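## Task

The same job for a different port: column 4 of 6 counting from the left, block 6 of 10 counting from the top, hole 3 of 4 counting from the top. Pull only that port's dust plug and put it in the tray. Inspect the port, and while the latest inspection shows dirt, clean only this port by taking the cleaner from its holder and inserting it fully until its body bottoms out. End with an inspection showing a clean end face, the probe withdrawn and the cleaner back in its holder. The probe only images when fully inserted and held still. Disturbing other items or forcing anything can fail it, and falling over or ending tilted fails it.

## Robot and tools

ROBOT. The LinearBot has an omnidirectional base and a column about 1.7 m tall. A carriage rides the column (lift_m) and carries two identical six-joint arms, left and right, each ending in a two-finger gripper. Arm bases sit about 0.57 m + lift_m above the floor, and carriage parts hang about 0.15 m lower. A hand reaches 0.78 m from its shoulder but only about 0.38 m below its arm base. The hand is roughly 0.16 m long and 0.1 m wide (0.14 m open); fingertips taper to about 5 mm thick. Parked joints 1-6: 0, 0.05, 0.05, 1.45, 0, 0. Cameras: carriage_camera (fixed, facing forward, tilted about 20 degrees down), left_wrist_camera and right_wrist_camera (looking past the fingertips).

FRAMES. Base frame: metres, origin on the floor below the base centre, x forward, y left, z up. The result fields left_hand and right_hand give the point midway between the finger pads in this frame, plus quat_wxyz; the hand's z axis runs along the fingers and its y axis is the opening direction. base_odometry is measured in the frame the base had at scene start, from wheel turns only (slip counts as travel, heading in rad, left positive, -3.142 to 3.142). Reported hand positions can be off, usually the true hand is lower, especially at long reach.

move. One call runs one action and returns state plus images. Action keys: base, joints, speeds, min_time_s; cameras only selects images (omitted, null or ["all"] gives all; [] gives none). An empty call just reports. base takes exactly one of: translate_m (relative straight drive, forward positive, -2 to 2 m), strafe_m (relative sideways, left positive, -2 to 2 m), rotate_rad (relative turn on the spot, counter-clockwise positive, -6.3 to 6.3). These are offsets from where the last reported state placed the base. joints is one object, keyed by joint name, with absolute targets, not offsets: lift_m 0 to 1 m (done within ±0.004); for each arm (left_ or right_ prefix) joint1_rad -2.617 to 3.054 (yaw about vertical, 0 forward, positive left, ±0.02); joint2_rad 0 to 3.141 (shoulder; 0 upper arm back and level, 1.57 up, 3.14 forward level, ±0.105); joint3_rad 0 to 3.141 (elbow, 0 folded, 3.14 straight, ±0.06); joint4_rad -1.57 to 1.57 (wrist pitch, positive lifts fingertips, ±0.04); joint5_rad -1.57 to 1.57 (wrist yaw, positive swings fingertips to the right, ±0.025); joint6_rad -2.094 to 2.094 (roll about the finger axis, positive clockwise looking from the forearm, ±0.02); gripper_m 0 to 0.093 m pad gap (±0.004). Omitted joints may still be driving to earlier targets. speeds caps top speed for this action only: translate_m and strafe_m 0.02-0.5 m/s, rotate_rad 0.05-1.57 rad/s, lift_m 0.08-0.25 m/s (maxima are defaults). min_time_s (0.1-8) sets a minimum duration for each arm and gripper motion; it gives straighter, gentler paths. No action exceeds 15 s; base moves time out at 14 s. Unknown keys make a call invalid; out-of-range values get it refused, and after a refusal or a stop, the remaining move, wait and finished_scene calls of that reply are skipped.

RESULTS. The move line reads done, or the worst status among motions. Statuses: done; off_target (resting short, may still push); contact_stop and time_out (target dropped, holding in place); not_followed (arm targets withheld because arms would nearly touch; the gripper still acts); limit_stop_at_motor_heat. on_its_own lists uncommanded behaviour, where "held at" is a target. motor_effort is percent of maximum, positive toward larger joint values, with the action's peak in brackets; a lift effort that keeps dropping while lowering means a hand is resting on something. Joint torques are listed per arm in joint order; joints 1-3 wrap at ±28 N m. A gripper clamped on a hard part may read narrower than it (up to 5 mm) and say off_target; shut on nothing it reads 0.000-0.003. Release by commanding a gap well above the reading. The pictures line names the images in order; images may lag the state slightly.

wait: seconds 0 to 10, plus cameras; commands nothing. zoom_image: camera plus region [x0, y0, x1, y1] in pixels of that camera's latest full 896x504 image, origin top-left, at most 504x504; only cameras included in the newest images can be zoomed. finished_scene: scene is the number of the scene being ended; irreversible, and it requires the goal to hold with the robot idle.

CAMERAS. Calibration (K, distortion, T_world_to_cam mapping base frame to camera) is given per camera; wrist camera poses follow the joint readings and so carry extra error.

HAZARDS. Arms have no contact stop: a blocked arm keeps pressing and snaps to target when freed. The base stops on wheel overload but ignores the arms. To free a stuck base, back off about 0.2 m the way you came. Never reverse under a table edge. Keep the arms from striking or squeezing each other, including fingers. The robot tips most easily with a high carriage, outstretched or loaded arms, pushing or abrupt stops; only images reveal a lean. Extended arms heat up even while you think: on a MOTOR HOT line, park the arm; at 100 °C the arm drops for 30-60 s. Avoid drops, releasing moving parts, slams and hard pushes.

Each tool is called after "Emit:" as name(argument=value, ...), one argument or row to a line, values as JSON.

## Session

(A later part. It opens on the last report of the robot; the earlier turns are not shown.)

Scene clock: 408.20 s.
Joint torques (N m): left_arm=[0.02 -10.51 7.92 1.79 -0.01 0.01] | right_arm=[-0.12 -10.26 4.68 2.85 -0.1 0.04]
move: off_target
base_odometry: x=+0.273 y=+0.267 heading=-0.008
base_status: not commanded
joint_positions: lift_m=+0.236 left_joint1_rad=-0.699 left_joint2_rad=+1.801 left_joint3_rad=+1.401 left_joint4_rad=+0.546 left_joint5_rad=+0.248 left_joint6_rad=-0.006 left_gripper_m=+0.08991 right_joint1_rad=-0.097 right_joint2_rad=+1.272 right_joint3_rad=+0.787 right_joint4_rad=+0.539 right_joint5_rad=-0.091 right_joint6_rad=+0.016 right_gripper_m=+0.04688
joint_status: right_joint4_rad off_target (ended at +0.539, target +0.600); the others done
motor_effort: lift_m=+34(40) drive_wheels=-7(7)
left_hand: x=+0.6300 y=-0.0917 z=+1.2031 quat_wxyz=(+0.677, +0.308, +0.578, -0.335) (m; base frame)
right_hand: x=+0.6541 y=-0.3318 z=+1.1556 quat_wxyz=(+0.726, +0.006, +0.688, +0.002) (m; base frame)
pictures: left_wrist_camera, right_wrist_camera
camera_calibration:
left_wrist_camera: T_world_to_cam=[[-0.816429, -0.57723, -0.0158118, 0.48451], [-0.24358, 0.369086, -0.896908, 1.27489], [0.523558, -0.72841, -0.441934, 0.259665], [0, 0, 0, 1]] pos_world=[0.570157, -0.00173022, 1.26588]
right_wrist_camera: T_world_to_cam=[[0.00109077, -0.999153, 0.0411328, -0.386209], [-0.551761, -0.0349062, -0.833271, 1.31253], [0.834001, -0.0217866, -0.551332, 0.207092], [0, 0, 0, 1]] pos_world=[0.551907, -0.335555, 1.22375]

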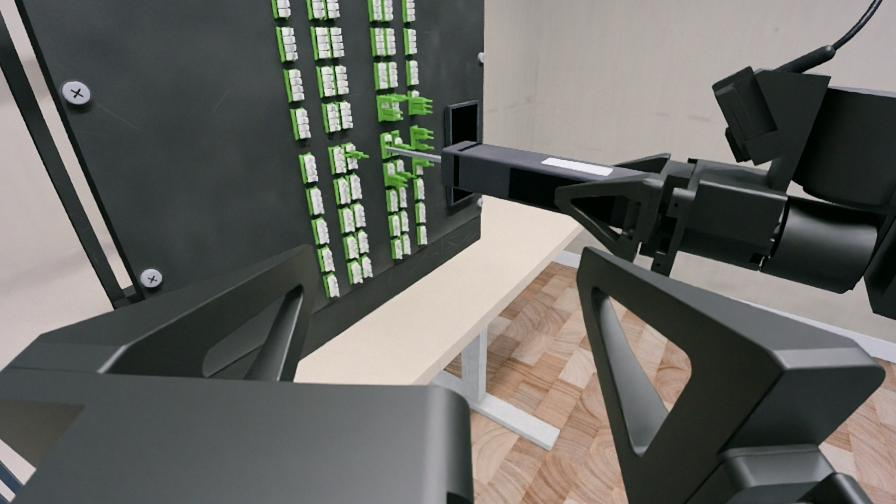

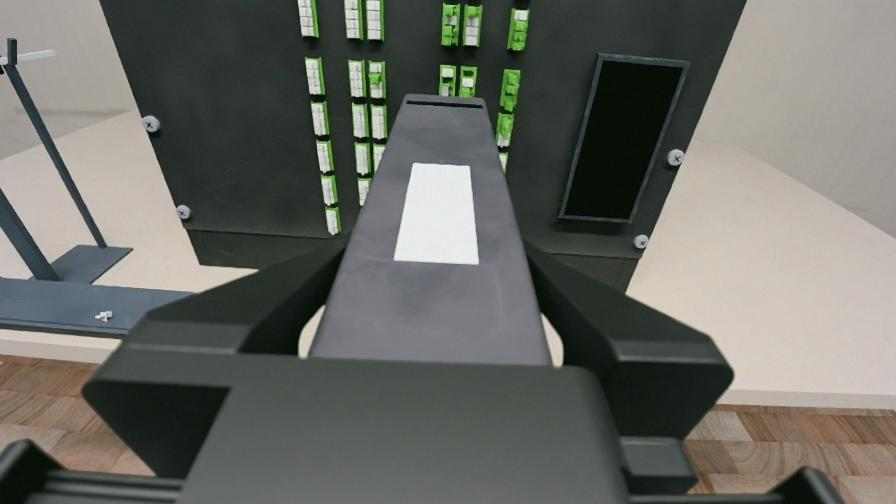

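Emit:
move(
  joints={"right_joint4_rad": 0.57, "lift_m": 0.240},
  min_time_s=1.5,
  cameras=[],
)

Emit:
move(
  base={"translate_m": 0.014},
  speeds={"translate_m": 0.03},
  cameras=["left_wrist_camera", "right_wrist_camera"],
)

Emit:
zoom_image(
  camera="left_wrist_camera",
  region=[370, 120, 480, 210],
)

Emit:
zoom_image(
  camera="right_wrist_camera",
  region=[425, 50, 465, 100],
)

Scene clock: 416.53 s.
Joint torques (N m): left_arm=[0.02 -10.59 7.87 1.76 0.01 0.01] | right_arm=[-0.12 -10.32 4.96 2.57 -0.1 0.04]
move: done
base_odometry: x=+0.273 y=+0.267 heading=-0.008
base_status: not commanded
joint_positions: lift_m=+0.240 left_joint1_rad=-0.699 left_joint2_rad=+1.801 left_joint3_rad=+1.401 left_joint4_rad=+0.549 left_joint5_rad=+0.248 left_joint6_rad=-0.006 left_gripper_m=+0.08991 right_joint1_rad=-0.097 right_joint2_rad=+1.273 right_joint3_rad=+0.784 right_joint4_rad=+0.535 right_joint5_rad=-0.091 right_joint6_rad=+0.016 right_gripper_m=+0.04688
joint_status: all done
motor_effort: lift_m=+33(40) drive_wheels=-7(7)
left_hand: x=+0.6299 y=-0.0916 z=+1.2083 quat_wxyz=(+0.678, +0.308, +0.577, -0.335) (m; base frame)
right_hand: x=+0.6540 y=-0.3318 z=+1.1569 quat_wxyz=(+0.723, +0.006, +0.691, +0.002) (m; base frame)
pictures: none
No camera images: "cameras" was empty.

Scene clock: 417.43 s.
Joint torques (N m): left_arm=[-0.06 -10.56 7.92 1.74 -0.05 0] | right_arm=[-0.13 -5.39 7.46 2.87 -0.06 0.05]
move: done
base_odometry: x=+0.287 y=+0.267 heading=-0.009
base_status: done
joint_positions: lift_m=+0.240 left_joint1_rad=-0.699 left_joint2_rad=+1.801 left_joint3_rad=+1.401 left_joint4_rad=+0.549 left_joint5_rad=+0.248 left_joint6_rad=-0.006 left_gripper_m=+0.08991 right_joint1_rad=-0.097 right_joint2_rad=+1.219 right_joint3_rad=+0.753 right_joint4_rad=+0.507 right_joint5_rad=-0.096 right_joint6_rad=+0.016 right_gripper_m=+0.04688
joint_status: not commanded
motor_effort: lift_m=+33(33) drive_wheels=+0(7)
left_hand: x=+0.6297 y=-0.0918 z=+1.2082 quat_wxyz=(+0.678, +0.308, +0.577, -0.335) (m; base frame)
right_hand: x=+0.6420 y=-0.3299 z=+1.1566 quat_wxyz=(+0.721, +0.005, +0.693, +0.004) (m; base frame)
pictures: left_wrist_camera, right_wrist_camera
camera_calibration:
left_wrist_camera: T_world_to_cam=[[-0.816555, -0.577029, -0.0166302, 0.485508], [-0.241163, 0.367161, -0.89835, 1.27945], [0.52448, -0.729541, -0.438965, 0.257674], [0, 0, 0, 1]] pos_world=[0.569855, -0.00162903, 1.27058]
right_wrist_camera: T_world_to_cam=[[0.00576684, -0.999179, 0.0400889, -0.386156], [-0.562368, -0.0363898, -0.826086, 1.30487], [0.826867, -0.0177808, -0.562117, 0.236145], [0, 0, 0, 1]] pos_world=[0.540786, -0.334156, 1.22616]

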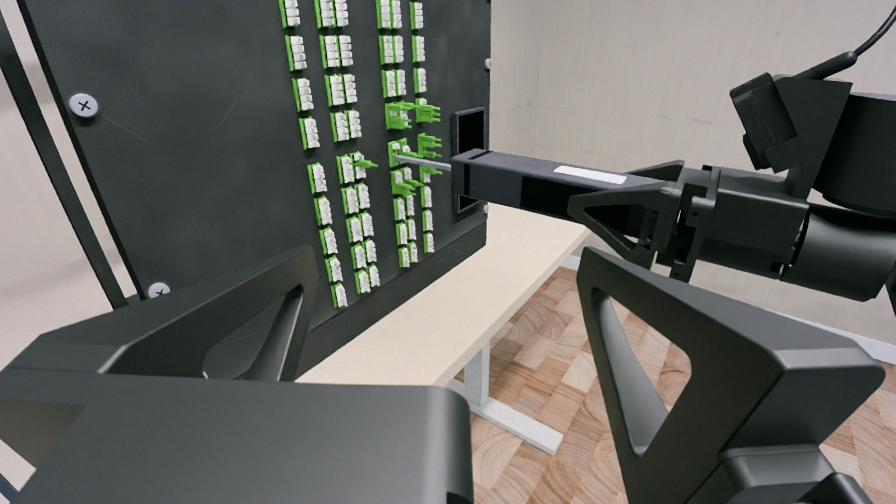

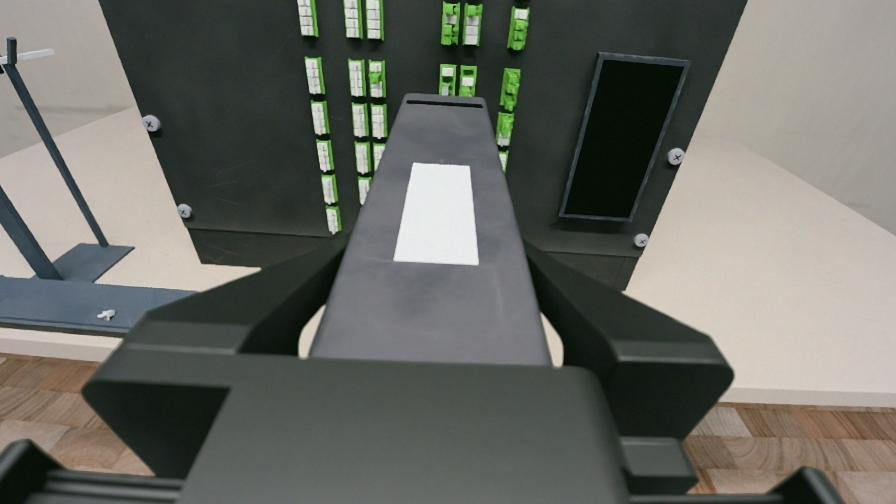

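Scaled by 4.582 from the camera's 896x504 image, which has a finer 1280x720 frame.

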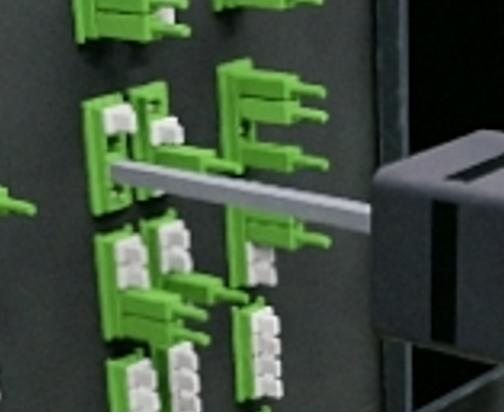

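Scaled by 10.080 from the camera's 896x504 image, which has a finer 1280x720 frame.

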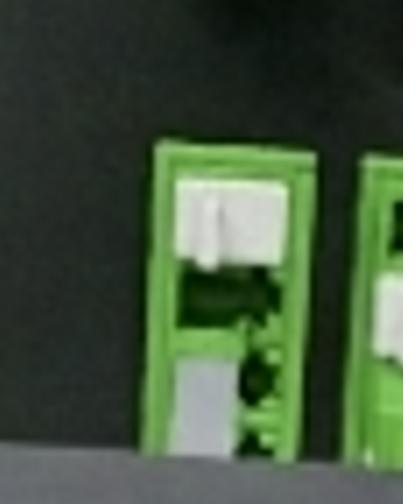

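Emit:
move(
  base={"translate_m": 0.007},
  speeds={"translate_m": 0.02},
  cameras=["right_wrist_camera"],
)

Emit:
zoom_image(
  camera="right_wrist_camera",
  region=[425, 50, 465, 100],
)

Scene clock: 421.57 s.
Joint torques (N m): left_arm=[-0.02 -10.73 7.8 1.76 -0.04 0.05] | right_arm=[0.01 -2.78 8.32 3.11 -0.03 0.05]
move: done
base_odometry: x=+0.294 y=+0.266 heading=-0.009
base_status: done
joint_positions: lift_m=+0.240 left_joint1_rad=-0.699 left_joint2_rad=+1.801 left_joint3_rad=+1.401 left_joint4_rad=+0.549 left_joint5_rad=+0.248 left_joint6_rad=-0.006 left_gripper_m=+0.08991 right_joint1_rad=-0.099 right_joint2_rad=+1.191 right_joint3_rad=+0.741 right_joint4_rad=+0.485 right_joint5_rad=-0.098 right_joint6_rad=+0.016 right_gripper_m=+0.04688
joint_status: not commanded
motor_effort: lift_m=+33(33) drive_wheels=+4(9)
left_hand: x=+0.6297 y=-0.0918 z=+1.2082 quat_wxyz=(+0.678, +0.308, +0.577, -0.335) (m; base frame)
right_hand: x=+0.6360 y=-0.3295 z=+1.1570 quat_wxyz=(+0.720, +0.004, +0.694, +0.004) (m; base frame)
pictures: right_wrist_camera
camera_calibration:
right_wrist_camera: T_world_to_cam=[[0.00710491, -0.999189, 0.03963, -0.386011], [-0.566015, -0.0366896, -0.823578, 1.30111], [0.824364, -0.0165797, -0.565817, 0.247601], [0, 0, 0, 1]] pos_world=[0.535078, -0.333856, 1.22696]

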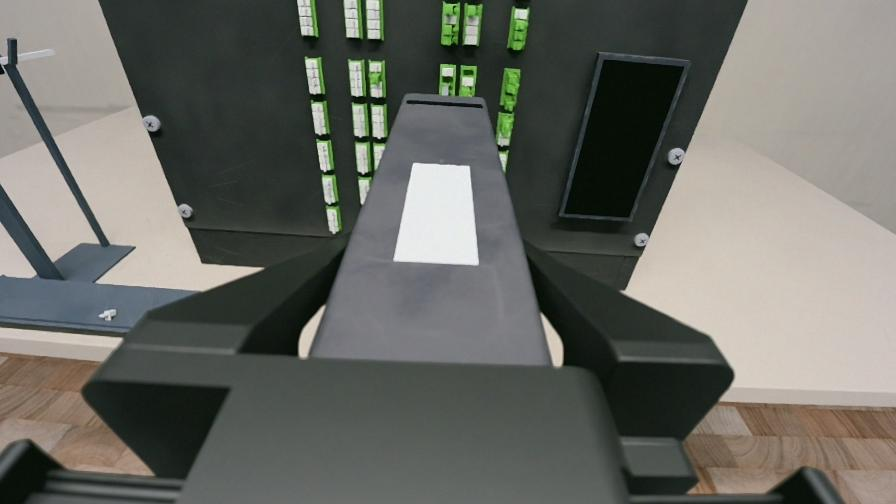

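Scaled by 10.080 from the camera's 896x504 image, which has a finer 1280x720 frame.

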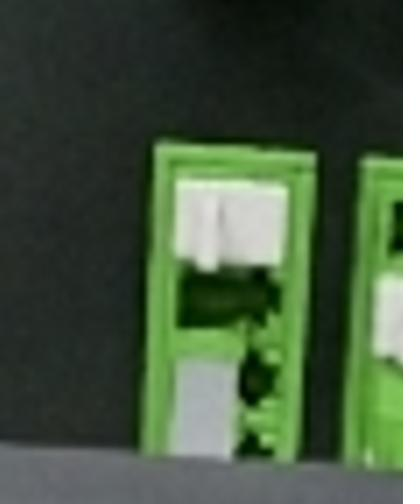

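Emit:
move(
  base={"translate_m": 0.004},
  speeds={"translate_m": 0.02},
  cameras=[],
)

Emit:
wait(
  seconds=1,
  cameras=["right_wrist_camera"],
)

Emit:
zoom_image(
  camera="right_wrist_camera",
  region=[425, 50, 465, 100],
)

Scene clock: 427.10 s.
Joint torques (N m): left_arm=[-0.03 -10.55 7.77 1.77 0 0.04] | right_arm=[0.12 -1.4 8.66 3.25 0 0.04]
move: done
base_odometry: x=+0.298 y=+0.266 heading=-0.010
base_status: done
joint_positions: lift_m=+0.240 left_joint1_rad=-0.700 left_joint2_rad=+1.801 left_joint3_rad=+1.401 left_joint4_rad=+0.549 left_joint5_rad=+0.248 left_joint6_rad=-0.006 left_gripper_m=+0.08991 right_joint1_rad=-0.100 right_joint2_rad=+1.176 right_joint3_rad=+0.737 right_joint4_rad=+0.473 right_joint5_rad=-0.101 right_joint6_rad=+0.016 right_gripper_m=+0.04688
joint_status: not commanded
motor_effort: lift_m=+33(34) drive_wheels=+5(15)
left_hand: x=+0.6296 y=-0.0919 z=+1.2082 quat_wxyz=(+0.678, +0.308, +0.577, -0.335) (m; base frame)
right_hand: x=+0.6330 y=-0.3291 z=+1.1576 quat_wxyz=(+0.719, +0.004, +0.695, +0.005) (m; base frame)
pictures: none
No camera images: "cameras" was empty.

Scene clock: 428.10 s.
Joint torques (N m): left_arm=[0.02 -10.44 7.76 1.74 -0.01 0.05] | right_arm=[0.12 -1.46 8.66 3.25 0 0.04]
base_odometry: x=+0.298 y=+0.266 heading=-0.010
base_status: done
joint_positions: lift_m=+0.240 left_joint1_rad=-0.700 left_joint2_rad=+1.801 left_joint3_rad=+1.401 left_joint4_rad=+0.549 left_joint5_rad=+0.248 left_joint6_rad=-0.006 left_gripper_m=+0.08991 right_joint1_rad=-0.100 right_joint2_rad=+1.176 right_joint3_rad=+0.737 right_joint4_rad=+0.473 right_joint5_rad=-0.101 right_joint6_rad=+0.016 right_gripper_m=+0.04688
joint_status: not commanded
motor_effort: lift_m=+33(34) drive_wheels=+5(15)
left_hand: x=+0.6296 y=-0.0919 z=+1.2082 quat_wxyz=(+0.678, +0.308, +0.577, -0.335) (m; base frame)
right_hand: x=+0.6330 y=-0.3291 z=+1.1576 quat_wxyz=(+0.719, +0.004, +0.695, +0.005) (m; base frame)
wait: 1.00 s; at rest by 0.27 s
pictures: right_wrist_camera
camera_calibration:
right_wrist_camera: T_world_to_cam=[[0.00906509, -0.999177, 0.0395258, -0.386836], [-0.567559, -0.0376847, -0.82247, 1.29932], [0.823283, -0.0149775, -0.567434, 0.25346], [0, 0, 0, 1]] pos_world=[0.532279, -0.333757, 1.22776]

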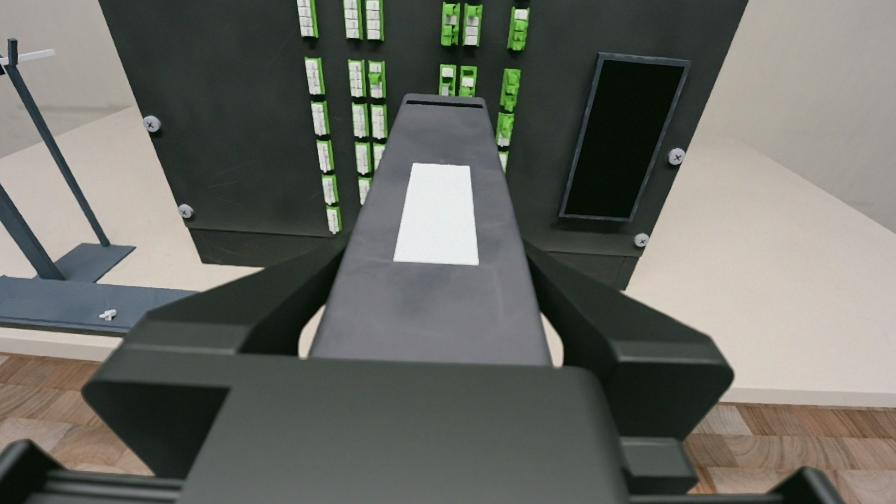

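Scaled by 10.080 from the camera's 896x504 image, which has a finer 1280x720 frame.

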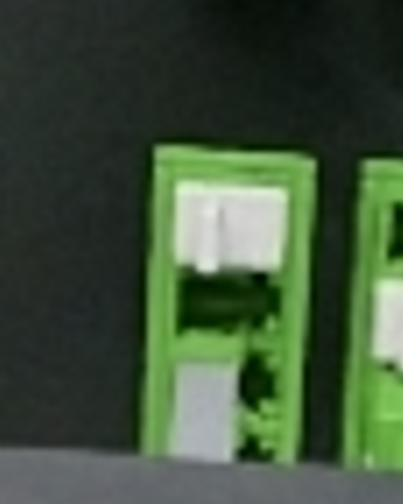

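Emit:
move(
  base={"translate_m": -0.03},
  speeds={"translate_m": 0.02},
  cameras=["left_wrist_camera", "right_wrist_camera"],
)

Emit:
zoom_image(
  camera="left_wrist_camera",
  region=[360, 120, 470, 210],
)

Emit:
zoom_image(
  camera="right_wrist_camera",
  region=[425, 50, 465, 100],
)

Scene clock: 438.27 s.
Joint torques (N m): left_arm=[-0.17 -10.51 7.8 1.77 -0.01 0.01] | right_arm=[-0.23 -11.77 4.49 2.43 -0.14 0.05]
move: done
base_odometry: x=+0.268 y=+0.266 heading=-0.009
base_status: done
joint_positions: lift_m=+0.240 left_joint1_rad=-0.700 left_joint2_rad=+1.801 left_joint3_rad=+1.401 left_joint4_rad=+0.549 left_joint5_rad=+0.248 left_joint6_rad=-0.006 left_gripper_m=+0.08991 right_joint1_rad=-0.096 right_joint2_rad=+1.288 right_joint3_rad=+0.789 right_joint4_rad=+0.548 right_joint5_rad=-0.086 right_joint6_rad=+0.016 right_gripper_m=+0.04688
joint_status: not commanded
motor_effort: lift_m=+33(34) drive_wheels=-10(14)
left_hand: x=+0.6296 y=-0.0919 z=+1.2082 quat_wxyz=(+0.678, +0.308, +0.577, -0.335) (m; base frame)
right_hand: x=+0.6572 y=-0.3323 z=+1.1561 quat_wxyz=(+0.724, +0.007, +0.690, +0.001) (m; base frame)
pictures: left_wrist_camera, right_wrist_camera
camera_calibration:
left_wrist_camera: T_world_to_cam=[[-0.816754, -0.576744, -0.0167055, 0.485579], [-0.240971, 0.367272, -0.898356, 1.27937], [0.524257, -0.729711, -0.438949, 0.257759], [0, 0, 0, 1]] pos_world=[0.569757, -0.00173051, 1.27058]
right_wrist_camera: T_world_to_cam=[[-0.00207682, -0.999182, 0.0403929, -0.383794], [-0.556251, -0.0324129, -0.830382, 1.31506], [0.831012, -0.0241932, -0.555728, 0.210979], [0, 0, 0, 1]] pos_world=[0.555382, -0.33575, 1.22475]

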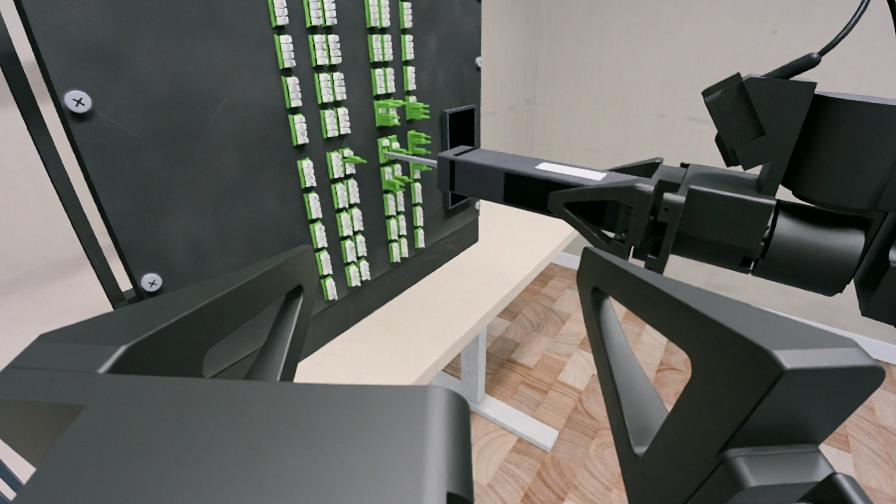

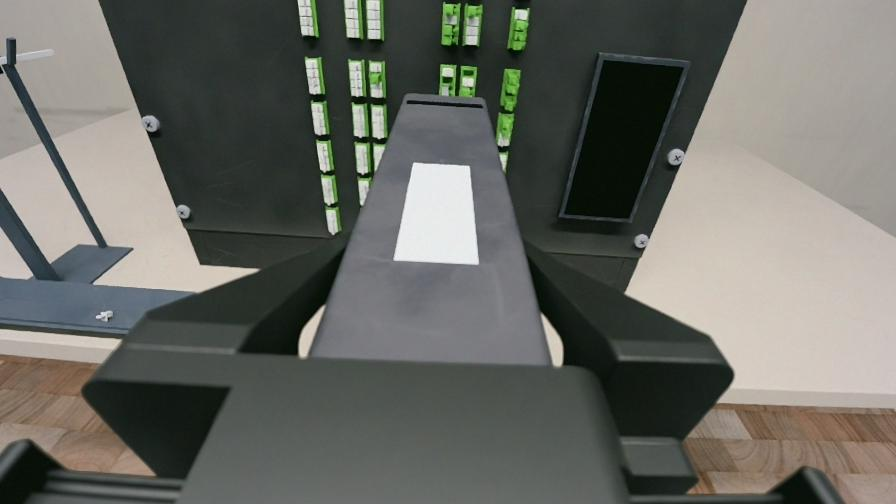

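Scaled by 4.582 from the camera's 896x504 image, which has a finer 1280x720 frame.

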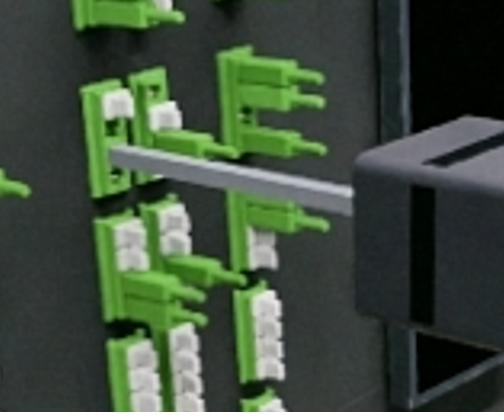

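Scaled by 10.080 from the camera's 896x504 image, which has a finer 1280x720 frame.

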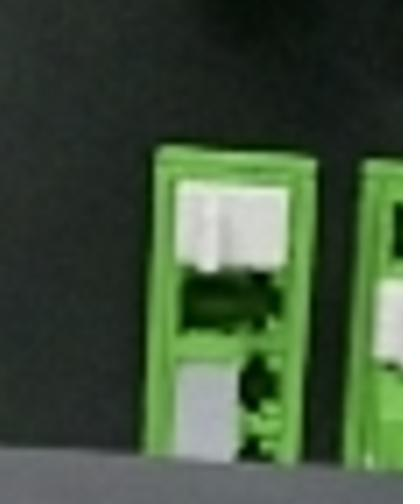

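Emit:
zoom_image(
  camera="right_wrist_camera",
  region=[170, 200, 350, 280],
)

Emit:
zoom_image(
  camera="right_wrist_camera",
  region=[500, 200, 680, 280],
)

Emit:
zoom_image(
  camera="right_wrist_camera",
  region=[290, 40, 530, 110],
)

Scaled by 2.800 from the camera's 896x504 image, which has a finer 1280x720 frame.

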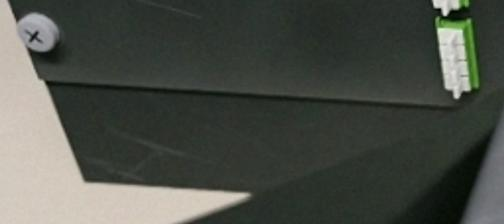

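Scaled by 2.800 from the camera's 896x504 image, which has a finer 1280x720 frame.

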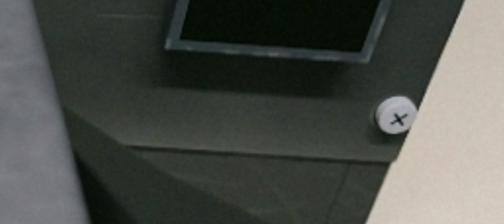

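Scaled by 2.100 from the camera's 896x504 image, which has a finer 1280x720 frame.

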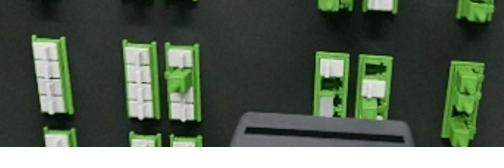

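Emit:
move(
  joints={"lift_m": 0.243},
  cameras=[],
)

Emit:
move(
  base={"translate_m": -0.006},
  speeds={"translate_m": 0.02},
  cameras=[],
)

Emit:
move(
  base={"translate_m": -0.006},
  speeds={"translate_m": 0.02},
  cameras=["left_wrist_camera"],
)

Scene clock: 463.57 s.
Joint torques (N m): left_arm=[0.2 -10.59 7.79 1.78 0.01 0.03] | right_arm=[-0.23 -11.71 4.55 2.48 -0.15 0.04]
move: done
base_odometry: x=+0.268 y=+0.266 heading=-0.009
base_status: not commanded
joint_positions: lift_m=+0.243 left_joint1_rad=-0.700 left_joint2_rad=+1.801 left_joint3_rad=+1.401 left_joint4_rad=+0.550 left_joint5_rad=+0.248 left_joint6_rad=-0.006 left_gripper_m=+0.08991 right_joint1_rad=-0.096 right_joint2_rad=+1.288 right_joint3_rad=+0.789 right_joint4_rad=+0.542 right_joint5_rad=-0.086 right_joint6_rad=+0.016 right_gripper_m=+0.04688
joint_status: all done
motor_effort: lift_m=+34(38) drive_wheels=-10(10)
left_hand: x=+0.6296 y=-0.0919 z=+1.2113 quat_wxyz=(+0.678, +0.308, +0.577, -0.336) (m; base frame)
right_hand: x=+0.6573 y=-0.3323 z=+1.1576 quat_wxyz=(+0.722, +0.007, +0.692, +0.001) (m; base frame)
pictures: none
No camera images: "cameras" was empty.

Scene clock: 464.30 s.
Joint torques (N m): left_arm=[-0.09 -10.48 7.77 1.79 0.01 0.01] | right_arm=[-0.23 -12.77 4.14 2.42 -0.25 0.05]
move: done
base_odometry: x=+0.262 y=+0.267 heading=-0.007
base_status: done
joint_positions: lift_m=+0.243 left_joint1_rad=-0.700 left_joint2_rad=+1.801 left_joint3_rad=+1.401 left_joint4_rad=+0.550 left_joint5_rad=+0.248 left_joint6_rad=-0.006 left_gripper_m=+0.08991 right_joint1_rad=-0.096 right_joint2_rad=+1.300 right_joint3_rad=+0.794 right_joint4_rad=+0.549 right_joint5_rad=-0.077 right_joint6_rad=+0.015 right_gripper_m=+0.04688
joint_status: not commanded
motor_effort: lift_m=+34(34) drive_wheels=-11(20)
left_hand: x=+0.6296 y=-0.0919 z=+1.2113 quat_wxyz=(+0.678, +0.308, +0.577, -0.336) (m; base frame)
right_hand: x=+0.6598 y=-0.3341 z=+1.1573 quat_wxyz=(+0.722, +0.010, +0.691, -0.002) (m; base frame)
pictures: none
No camera images: "cameras" was empty.

Scene clock: 465.03 s.
Joint torques (N m): left_arm=[0.1 -10.59 7.9 1.72 -0.01 0] | right_arm=[-0.23 -13.41 3.79 2.39 -0.37 0.06]
move: done
base_odometry: x=+0.256 y=+0.267 heading=-0.006
base_status: done
joint_positions: lift_m=+0.243 left_joint1_rad=-0.700 left_joint2_rad=+1.801 left_joint3_rad=+1.401 left_joint4_rad=+0.550 left_joint5_rad=+0.248 left_joint6_rad=-0.006 left_gripper_m=+0.08991 right_joint1_rad=-0.096 right_joint2_rad=+1.306 right_joint3_rad=+0.799 right_joint4_rad=+0.551 right_joint5_rad=-0.065 right_joint6_rad=+0.015 right_gripper_m=+0.04688
joint_status: not commanded
motor_effort: lift_m=+34(34) drive_wheels=-10(21)
left_hand: x=+0.6296 y=-0.0919 z=+1.2113 quat_wxyz=(+0.678, +0.308, +0.577, -0.336) (m; base frame)
right_hand: x=+0.6613 y=-0.3364 z=+1.1574 quat_wxyz=(+0.722, +0.015, +0.691, -0.007) (m; base frame)
pictures: left_wrist_camera
camera_calibration:
left_wrist_camera: T_world_to_cam=[[-0.816795, -0.576681, -0.0168625, 0.485772], [-0.240417, 0.366799, -0.898698, 1.28224], [0.524447, -0.729998, -0.438244, 0.258165], [0, 0, 0, 1]] pos_world=[0.569656, -0.00173028, 1.27368]

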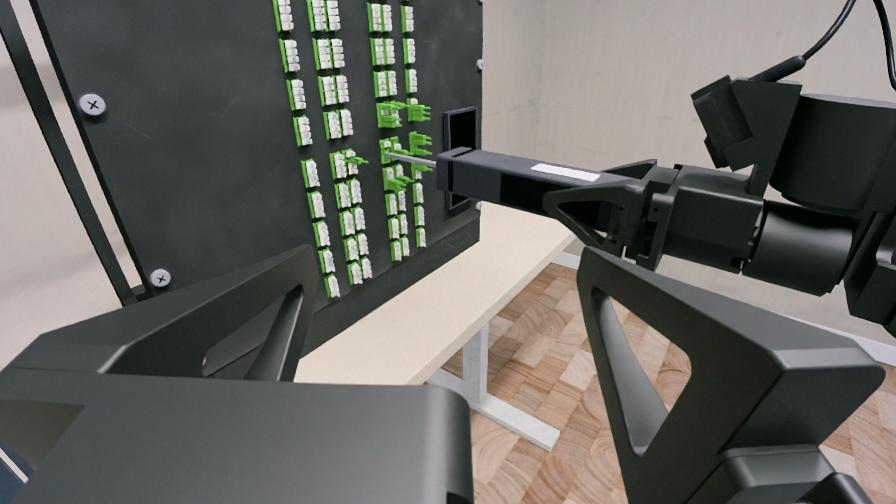

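Emit:
zoom_image(
  camera="left_wrist_camera",
  region=[360, 120, 470, 210],
)

Emit:
move(
  cameras=["right_wrist_camera", "carriage_camera"],
)

Emit:
zoom_image(
  camera="right_wrist_camera",
  region=[425, 50, 465, 100],
)

Scaled by 4.582 from the camera's 896x504 image, which has a finer 1280x720 frame.

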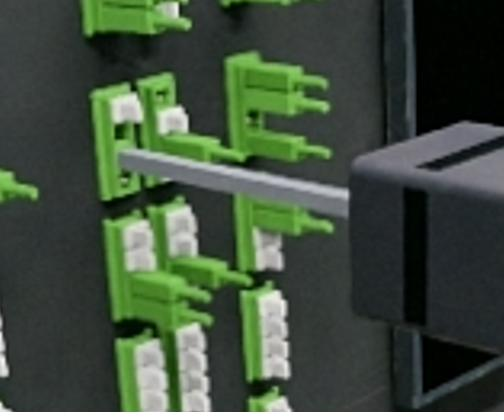

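Scene clock: 468.67 s.
Joint torques (N m): left_arm=[0.12 -10.66 7.88 1.78 0.04 0.03] | right_arm=[-0.23 -13.39 3.74 2.39 -0.37 0.05]
base_odometry: x=+0.256 y=+0.267 heading=-0.006
base_status: done
joint_positions: lift_m=+0.243 left_joint1_rad=-0.700 left_joint2_rad=+1.801 left_joint3_rad=+1.401 left_joint4_rad=+0.550 left_joint5_rad=+0.248 left_joint6_rad=-0.006 left_gripper_m=+0.08991 right_joint1_rad=-0.096 right_joint2_rad=+1.306 right_joint3_rad=+0.799 right_joint4_rad=+0.551 right_joint5_rad=-0.065 right_joint6_rad=+0.015 right_gripper_m=+0.04688
joint_status: not commanded
motor_effort: lift_m=+34(34) drive_wheels=-10(21)
left_hand: x=+0.6296 y=-0.0919 z=+1.2113 quat_wxyz=(+0.678, +0.308, +0.577, -0.336) (m; base frame)
right_hand: x=+0.6613 y=-0.3364 z=+1.1574 quat_wxyz=(+0.722, +0.015, +0.691, -0.007) (m; base frame)
pictures: carriage_camera, right_wrist_camera
camera_calibration:
carriage_camera: T_world_to_cam=[[0.0471794, -0.998877, 0.00432653, -0.014332], [-0.351189, -0.020642, -0.936077, 1.23154], [0.935115, 0.0426441, -0.351769, 0.30584], [0, 0, 0, 1]] pos_world=[0.147185, -0.00193668, 1.26047]
right_wrist_camera: T_world_to_cam=[[-0.0237278, -0.998927, 0.039767, -0.372863], [-0.560276, -0.0196569, -0.828073, 1.32263], [0.827966, -0.0419289, -0.559209, 0.208327], [0, 0, 0, 1]] pos_world=[0.5597, -0.33773, 1.22656]

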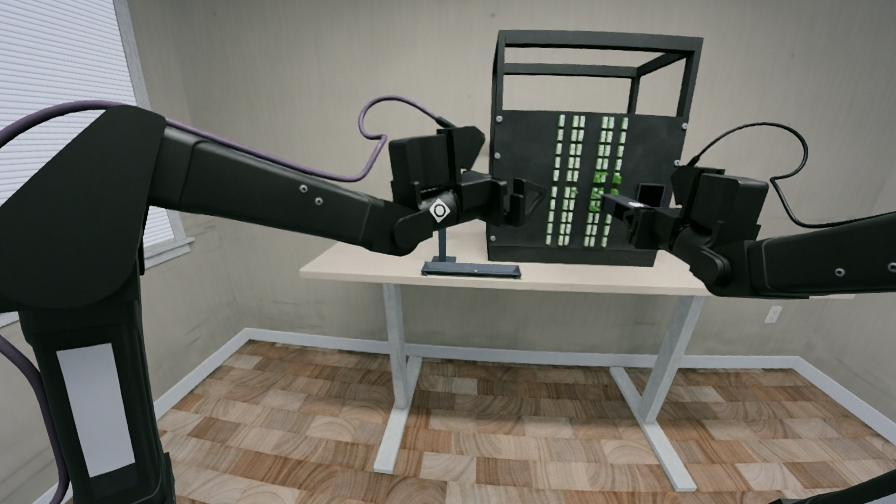

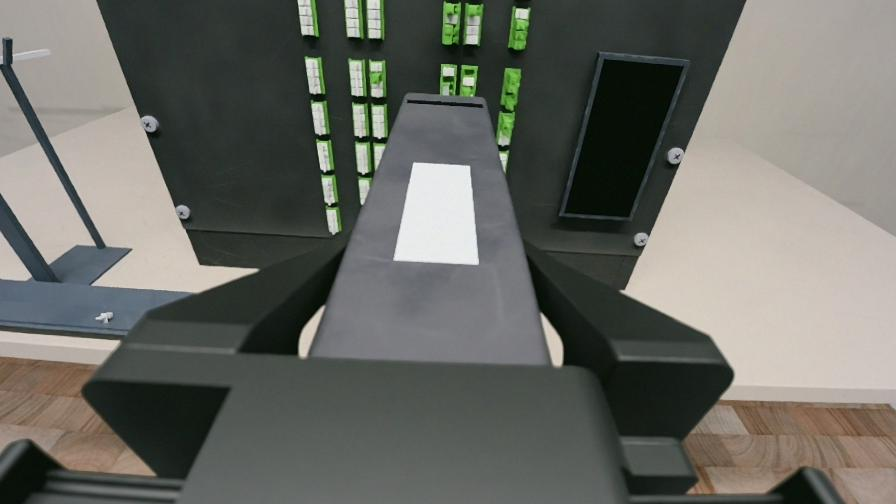

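Scaled by 10.080 from the camera's 896x504 image, which has a finer 1280x720 frame.

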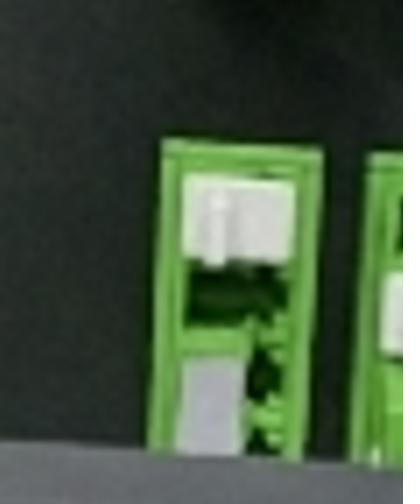

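Emit:
move(
  base={"translate_m": 0.022},
  speeds={"translate_m": 0.03},
  cameras=[],
)

Emit:
move(
  joints={"right_joint1_rad": -0.1, "right_joint5_rad": -0.1, "right_joint4_rad": 0.56, "right_joint3_rad": 0.765},
  cameras=["right_wrist_camera"],
)

Emit:
zoom_image(
  camera="right_wrist_camera",
  region=[425, 50, 465, 100],
)

Scene clock: 478.87 s.
Joint torques (N m): left_arm=[0.16 -10.55 8.03 1.73 0 0.05] | right_arm=[0.05 -5.5 7.46 2.91 -0.27 0.06]
move: done
base_odometry: x=+0.278 y=+0.266 heading=-0.007
base_status: done
joint_positions: lift_m=+0.243 left_joint1_rad=-0.699 left_joint2_rad=+1.801 left_joint3_rad=+1.401 left_joint4_rad=+0.549 left_joint5_rad=+0.248 left_joint6_rad=-0.006 left_gripper_m=+0.08991 right_joint1_rad=-0.099 right_joint2_rad=+1.221 right_joint3_rad=+0.752 right_joint4_rad=+0.504 right_joint5_rad=-0.074 right_joint6_rad=+0.015 right_gripper_m=+0.04688
joint_status: not commanded
motor_effort: lift_m=+34(34) drive_wheels=-2(8)
left_hand: x=+0.6297 y=-0.0918 z=+1.2112 quat_wxyz=(+0.678, +0.308, +0.577, -0.335) (m; base frame)
right_hand: x=+0.6423 y=-0.3344 z=+1.1578 quat_wxyz=(+0.719, +0.013, +0.694, -0.005) (m; base frame)
pictures: none
No camera images: "cameras" was empty.

Scene clock: 479.27 s.
Joint torques (N m): left_arm=[-0.09 -10.65 7.79 1.75 -0.01 0] | right_arm=[0.05 -5.53 7.46 2.81 -0.27 0.06]
move: off_target
base_odometry: x=+0.278 y=+0.266 heading=-0.007
base_status: not commanded
joint_positions: lift_m=+0.243 left_joint1_rad=-0.699 left_joint2_rad=+1.801 left_joint3_rad=+1.401 left_joint4_rad=+0.549 left_joint5_rad=+0.248 left_joint6_rad=-0.006 left_gripper_m=+0.08991 right_joint1_rad=-0.099 right_joint2_rad=+1.221 right_joint3_rad=+0.752 right_joint4_rad=+0.503 right_joint5_rad=-0.074 right_joint6_rad=+0.015 right_gripper_m=+0.04688
joint_status: right_joint4_rad off_target (ended at +0.503, target +0.560); right_joint5_rad off_target (ended at -0.074, target -0.100); the others done
motor_effort: lift_m=+34(34) drive_wheels=-2(2)
left_hand: x=+0.6297 y=-0.0918 z=+1.2112 quat_wxyz=(+0.678, +0.308, +0.577, -0.335) (m; base frame)
right_hand: x=+0.6423 y=-0.3344 z=+1.1576 quat_wxyz=(+0.719, +0.013, +0.695, -0.004) (m; base frame)
pictures: right_wrist_camera
camera_calibration:
right_wrist_camera: T_world_to_cam=[[-0.017289, -0.999073, 0.0394332, -0.375076], [-0.567952, -0.0226454, -0.82275, 1.31001], [0.82288, -0.0366207, -0.567034, 0.238363], [0, 0, 0, 1]] pos_world=[0.541395, -0.336334, 1.22776]

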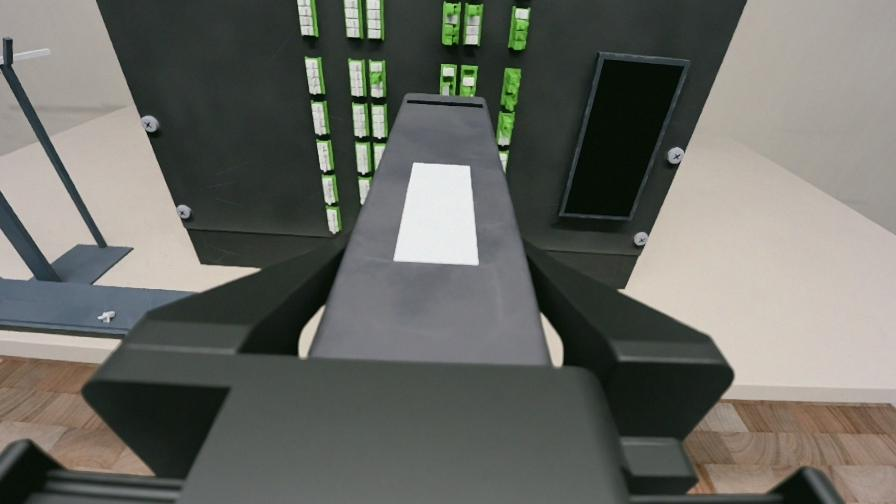

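Scaled by 10.080 from the camera's 896x504 image, which has a finer 1280x720 frame.

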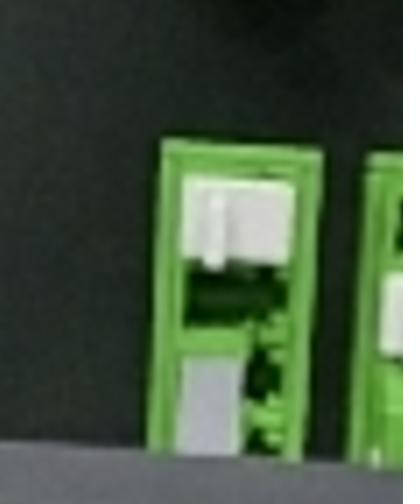

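Emit:
move(
  base={"strafe_m": -0.004},
  speeds={"strafe_m": 0.02},
  cameras=[],
)

Emit:
move(
  base={"translate_m": -0.006},
  speeds={"translate_m": 0.02},
  cameras=["left_wrist_camera", "right_wrist_camera"],
)

Emit:
zoom_image(
  camera="right_wrist_camera",
  region=[425, 50, 465, 100],
)

Emit:
zoom_image(
  camera="left_wrist_camera",
  region=[370, 120, 480, 210],
)

Scene clock: 485.73 s.
Joint torques (N m): left_arm=[-0.05 -10.63 7.91 1.76 -0.02 0.04] | right_arm=[0.08 -5.53 7.47 2.82 -0.17 0.05]
move: done
base_odometry: x=+0.278 y=+0.262 heading=-0.006
base_status: done
joint_positions: lift_m=+0.243 left_joint1_rad=-0.699 left_joint2_rad=+1.801 left_joint3_rad=+1.401 left_joint4_rad=+0.549 left_joint5_rad=+0.248 left_joint6_rad=-0.006 left_gripper_m=+0.08991 right_joint1_rad=-0.099 right_joint2_rad=+1.221 right_joint3_rad=+0.752 right_joint4_rad=+0.502 right_joint5_rad=-0.083 right_joint6_rad=+0.015 right_gripper_m=+0.04688
joint_status: not commanded
motor_effort: lift_m=+34(34) drive_wheels=+4(8)
left_hand: x=+0.6299 y=-0.0916 z=+1.2112 quat_wxyz=(+0.678, +0.308, +0.577, -0.335) (m; base frame)
right_hand: x=+0.6424 y=-0.3331 z=+1.1573 quat_wxyz=(+0.719, +0.010, +0.695, -0.002) (m; base frame)
pictures: none
No camera images: "cameras" was empty.

Scene clock: 486.43 s.
Joint torques (N m): left_arm=[0.03 -10.67 7.92 1.75 -0.02 0.04] | right_arm=[0.09 -7.58 7.19 2.54 -0.24 0.06]
move: done
base_odometry: x=+0.273 y=+0.263 heading=-0.006
base_status: done
joint_positions: lift_m=+0.243 left_joint1_rad=-0.699 left_joint2_rad=+1.801 left_joint3_rad=+1.401 left_joint4_rad=+0.549 left_joint5_rad=+0.248 left_joint6_rad=-0.006 left_gripper_m=+0.08991 right_joint1_rad=-0.099 right_joint2_rad=+1.243 right_joint3_rad=+0.755 right_joint4_rad=+0.527 right_joint5_rad=-0.079 right_joint6_rad=+0.015 right_gripper_m=+0.04688
joint_status: not commanded
motor_effort: lift_m=+34(34) drive_wheels=-3(11)
left_hand: x=+0.6297 y=-0.0918 z=+1.2112 quat_wxyz=(+0.678, +0.308, +0.577, -0.335) (m; base frame)
right_hand: x=+0.6466 y=-0.3341 z=+1.1561 quat_wxyz=(+0.721, +0.011, +0.693, -0.003) (m; base frame)
pictures: left_wrist_camera, right_wrist_camera
camera_calibration:
left_wrist_camera: T_world_to_cam=[[-0.816555, -0.577029, -0.0166302, 0.485558], [-0.241163, 0.367161, -0.89835, 1.28215], [0.52448, -0.729541, -0.438965, 0.258991], [0, 0, 0, 1]] pos_world=[0.569855, -0.00162903, 1.27358]
right_wrist_camera: T_world_to_cam=[[-0.012867, -0.999114, 0.0400612, -0.378229], [-0.563821, -0.0258384, -0.825492, 1.31068], [0.825796, -0.033209, -0.56299, 0.228509], [0, 0, 0, 1]] pos_world=[0.545423, -0.33644, 1.22576]

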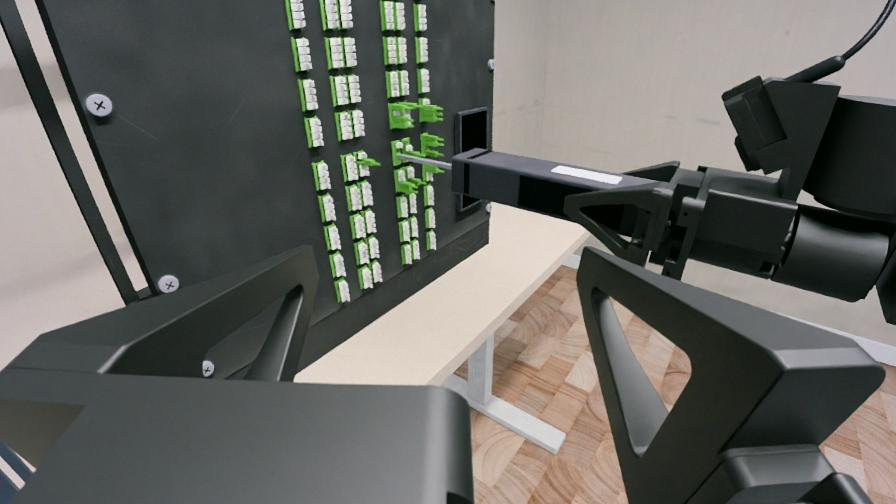

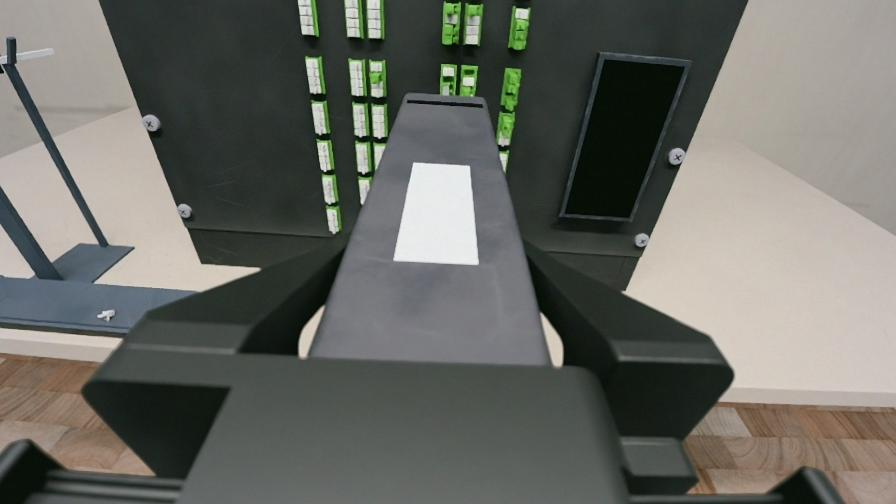

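Scaled by 10.080 from the camera's 896x504 image, which has a finer 1280x720 frame.

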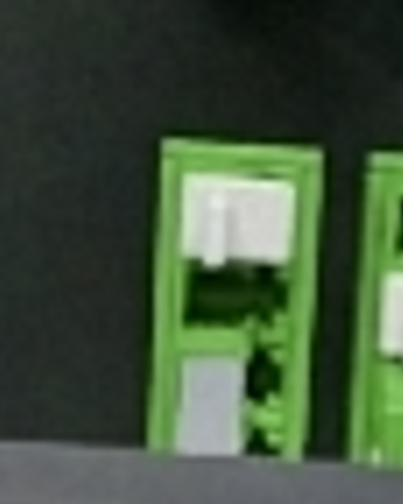

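Scaled by 4.582 from the camera's 896x504 image, which has a finer 1280x720 frame.

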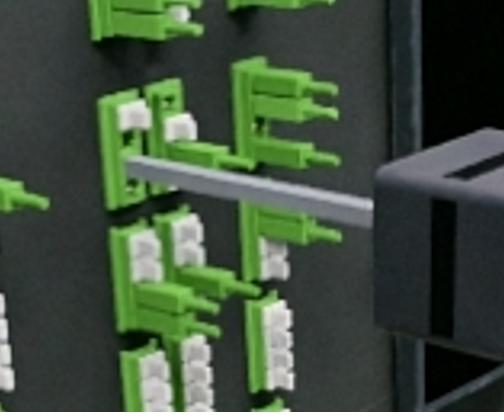

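Emit:
move(
  base={"translate_m": -0.006},
  speeds={"translate_m": 0.02},
  cameras=[],
)

Emit:
move(
  joints={"right_joint6_rad": 0.07},
  min_time_s=0.8,
  cameras=[],
)

Emit:
move(
  joints={"right_joint6_rad": -0.04},
  min_time_s=0.8,
  cameras=[],
)

Emit:
move(
  joints={"right_joint6_rad": 0.02},
  min_time_s=0.8,
  cameras=["left_wrist_camera"],
)

Emit:
zoom_image(
  camera="left_wrist_camera",
  region=[370, 120, 480, 210],
)

Scene clock: 525.07 s.
Joint torques (N m): left_arm=[0.01 -10.47 7.79 1.76 0 0.03] | right_arm=[0.08 -9.25 6.3 2.47 -0.3 0.06]
move: done
base_odometry: x=+0.267 y=+0.263 heading=-0.005
base_status: done
joint_positions: lift_m=+0.243 left_joint1_rad=-0.699 left_joint2_rad=+1.801 left_joint3_rad=+1.401 left_joint4_rad=+0.549 left_joint5_rad=+0.248 left_joint6_rad=-0.006 left_gripper_m=+0.08991 right_joint1_rad=-0.099 right_joint2_rad=+1.261 right_joint3_rad=+0.767 right_joint4_rad=+0.534 right_joint5_rad=-0.074 right_joint6_rad=+0.015 right_gripper_m=+0.04688
joint_status: not commanded
motor_effort: lift_m=+34(34) drive_wheels=-4(11)
left_hand: x=+0.6297 y=-0.0918 z=+1.2112 quat_wxyz=(+0.678, +0.308, +0.577, -0.335) (m; base frame)
right_hand: x=+0.6507 y=-0.3355 z=+1.1565 quat_wxyz=(+0.721, +0.013, +0.693, -0.005) (m; base frame)
pictures: none
No camera images: "cameras" was empty.

Scene clock: 526.17 s.
Joint torques (N m): left_arm=[-0.02 -10.4 7.8 1.78 -0.03 -0.03] | right_arm=[0.08 -9.21 6.26 2.47 -0.28 0.55]
move: off_target
base_odometry: x=+0.267 y=+0.263 heading=-0.005
base_status: not commanded
joint_positions: lift_m=+0.243 left_joint1_rad=-0.699 left_joint2_rad=+1.801 left_joint3_rad=+1.401 left_joint4_rad=+0.549 left_joint5_rad=+0.248 left_joint6_rad=-0.006 left_gripper_m=+0.08991 right_joint1_rad=-0.099 right_joint2_rad=+1.261 right_joint3_rad=+0.767 right_joint4_rad=+0.534 right_joint5_rad=-0.074 right_joint6_rad=+0.028 right_gripper_m=+0.04688
joint_status: right_joint6_rad off_target (ended at +0.028, target +0.070)
motor_effort: lift_m=+34(34) drive_wheels=-4(4)
left_hand: x=+0.6297 y=-0.0918 z=+1.2112 quat_wxyz=(+0.678, +0.308, +0.577, -0.335) (m; base frame)
right_hand: x=+0.6507 y=-0.3355 z=+1.1565 quat_wxyz=(+0.721, +0.017, +0.692, +0.000) (m; base frame)
pictures: none
No camera images: "cameras" was empty.

Scene clock: 527.27 s.
Joint torques (N m): left_arm=[-0.18 -10.61 7.82 1.76 -0.01 0.04] | right_arm=[0.09 -9.2 6.26 2.47 -0.29 -0.42]
move: off_target
base_odometry: x=+0.267 y=+0.263 heading=-0.005
base_status: not commanded
joint_positions: lift_m=+0.243 left_joint1_rad=-0.699 left_joint2_rad=+1.801 left_joint3_rad=+1.401 left_joint4_rad=+0.549 left_joint5_rad=+0.248 left_joint6_rad=-0.006 left_gripper_m=+0.08991 right_joint1_rad=-0.099 right_joint2_rad=+1.261 right_joint3_rad=+0.767 right_joint4_rad=+0.534 right_joint5_rad=-0.073 right_joint6_rad=-0.001 right_gripper_m=+0.04688
joint_status: right_joint6_rad off_target (ended at -0.001, target -0.040)
motor_effort: lift_m=+34(34) drive_wheels=-4(4)
left_hand: x=+0.6297 y=-0.0918 z=+1.2112 quat_wxyz=(+0.678, +0.308, +0.577, -0.335) (m; base frame)
right_hand: x=+0.6507 y=-0.3357 z=+1.1565 quat_wxyz=(+0.721, +0.008, +0.693, -0.011) (m; base frame)
pictures: none
No camera images: "cameras" was empty.

Scene clock: 528.33 s.
Joint torques (N m): left_arm=[0.02 -10.61 7.83 1.75 0.02 0.03] | right_arm=[0.09 -9.21 6.26 2.47 -0.3 0.16]
move: done
base_odometry: x=+0.267 y=+0.263 heading=-0.005
base_status: not commanded
joint_positions: lift_m=+0.243 left_joint1_rad=-0.699 left_joint2_rad=+1.801 left_joint3_rad=+1.401 left_joint4_rad=+0.549 left_joint5_rad=+0.248 left_joint6_rad=-0.006 left_gripper_m=+0.08991 right_joint1_rad=-0.099 right_joint2_rad=+1.261 right_joint3_rad=+0.767 right_joint4_rad=+0.534 right_joint5_rad=-0.073 right_joint6_rad=+0.010 right_gripper_m=+0.04688
joint_status: all done
motor_effort: lift_m=+34(34) drive_wheels=-4(4)
left_hand: x=+0.6297 y=-0.0918 z=+1.2112 quat_wxyz=(+0.678, +0.308, +0.577, -0.335) (m; base frame)
right_hand: x=+0.6507 y=-0.3357 z=+1.1565 quat_wxyz=(+0.721, +0.012, +0.693, -0.007) (m; base frame)
pictures: left_wrist_camera
camera_calibration:
left_wrist_camera: T_world_to_cam=[[-0.816555, -0.577029, -0.0166302, 0.485558], [-0.241163, 0.367161, -0.89835, 1.28215], [0.52448, -0.729541, -0.438965, 0.258991], [0, 0, 0, 1]] pos_world=[0.569855, -0.00162903, 1.27358]

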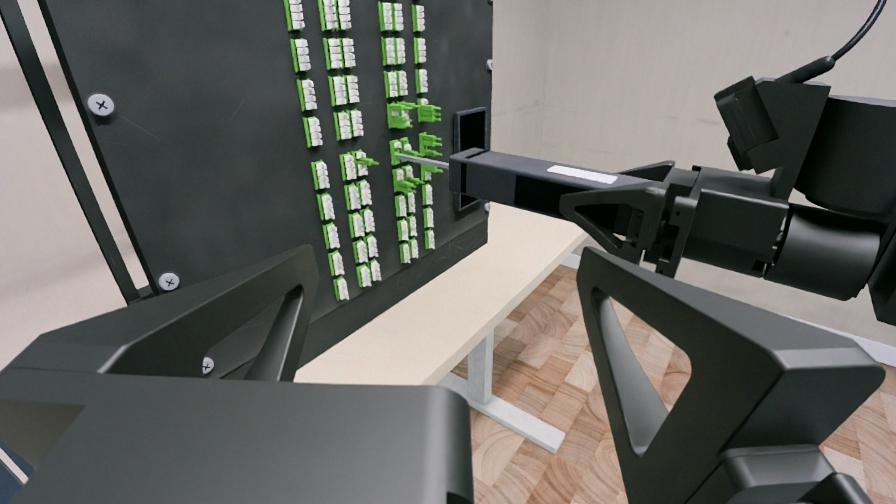

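Scaled by 4.582 from the camera's 896x504 image, which has a finer 1280x720 frame.

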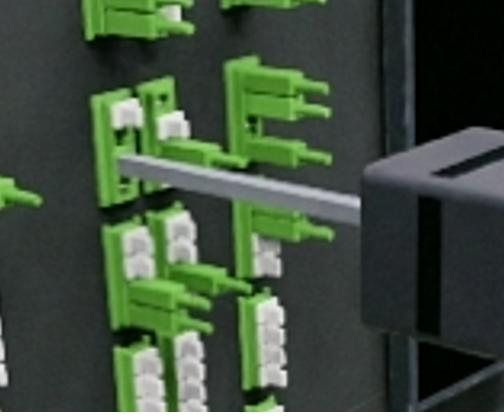

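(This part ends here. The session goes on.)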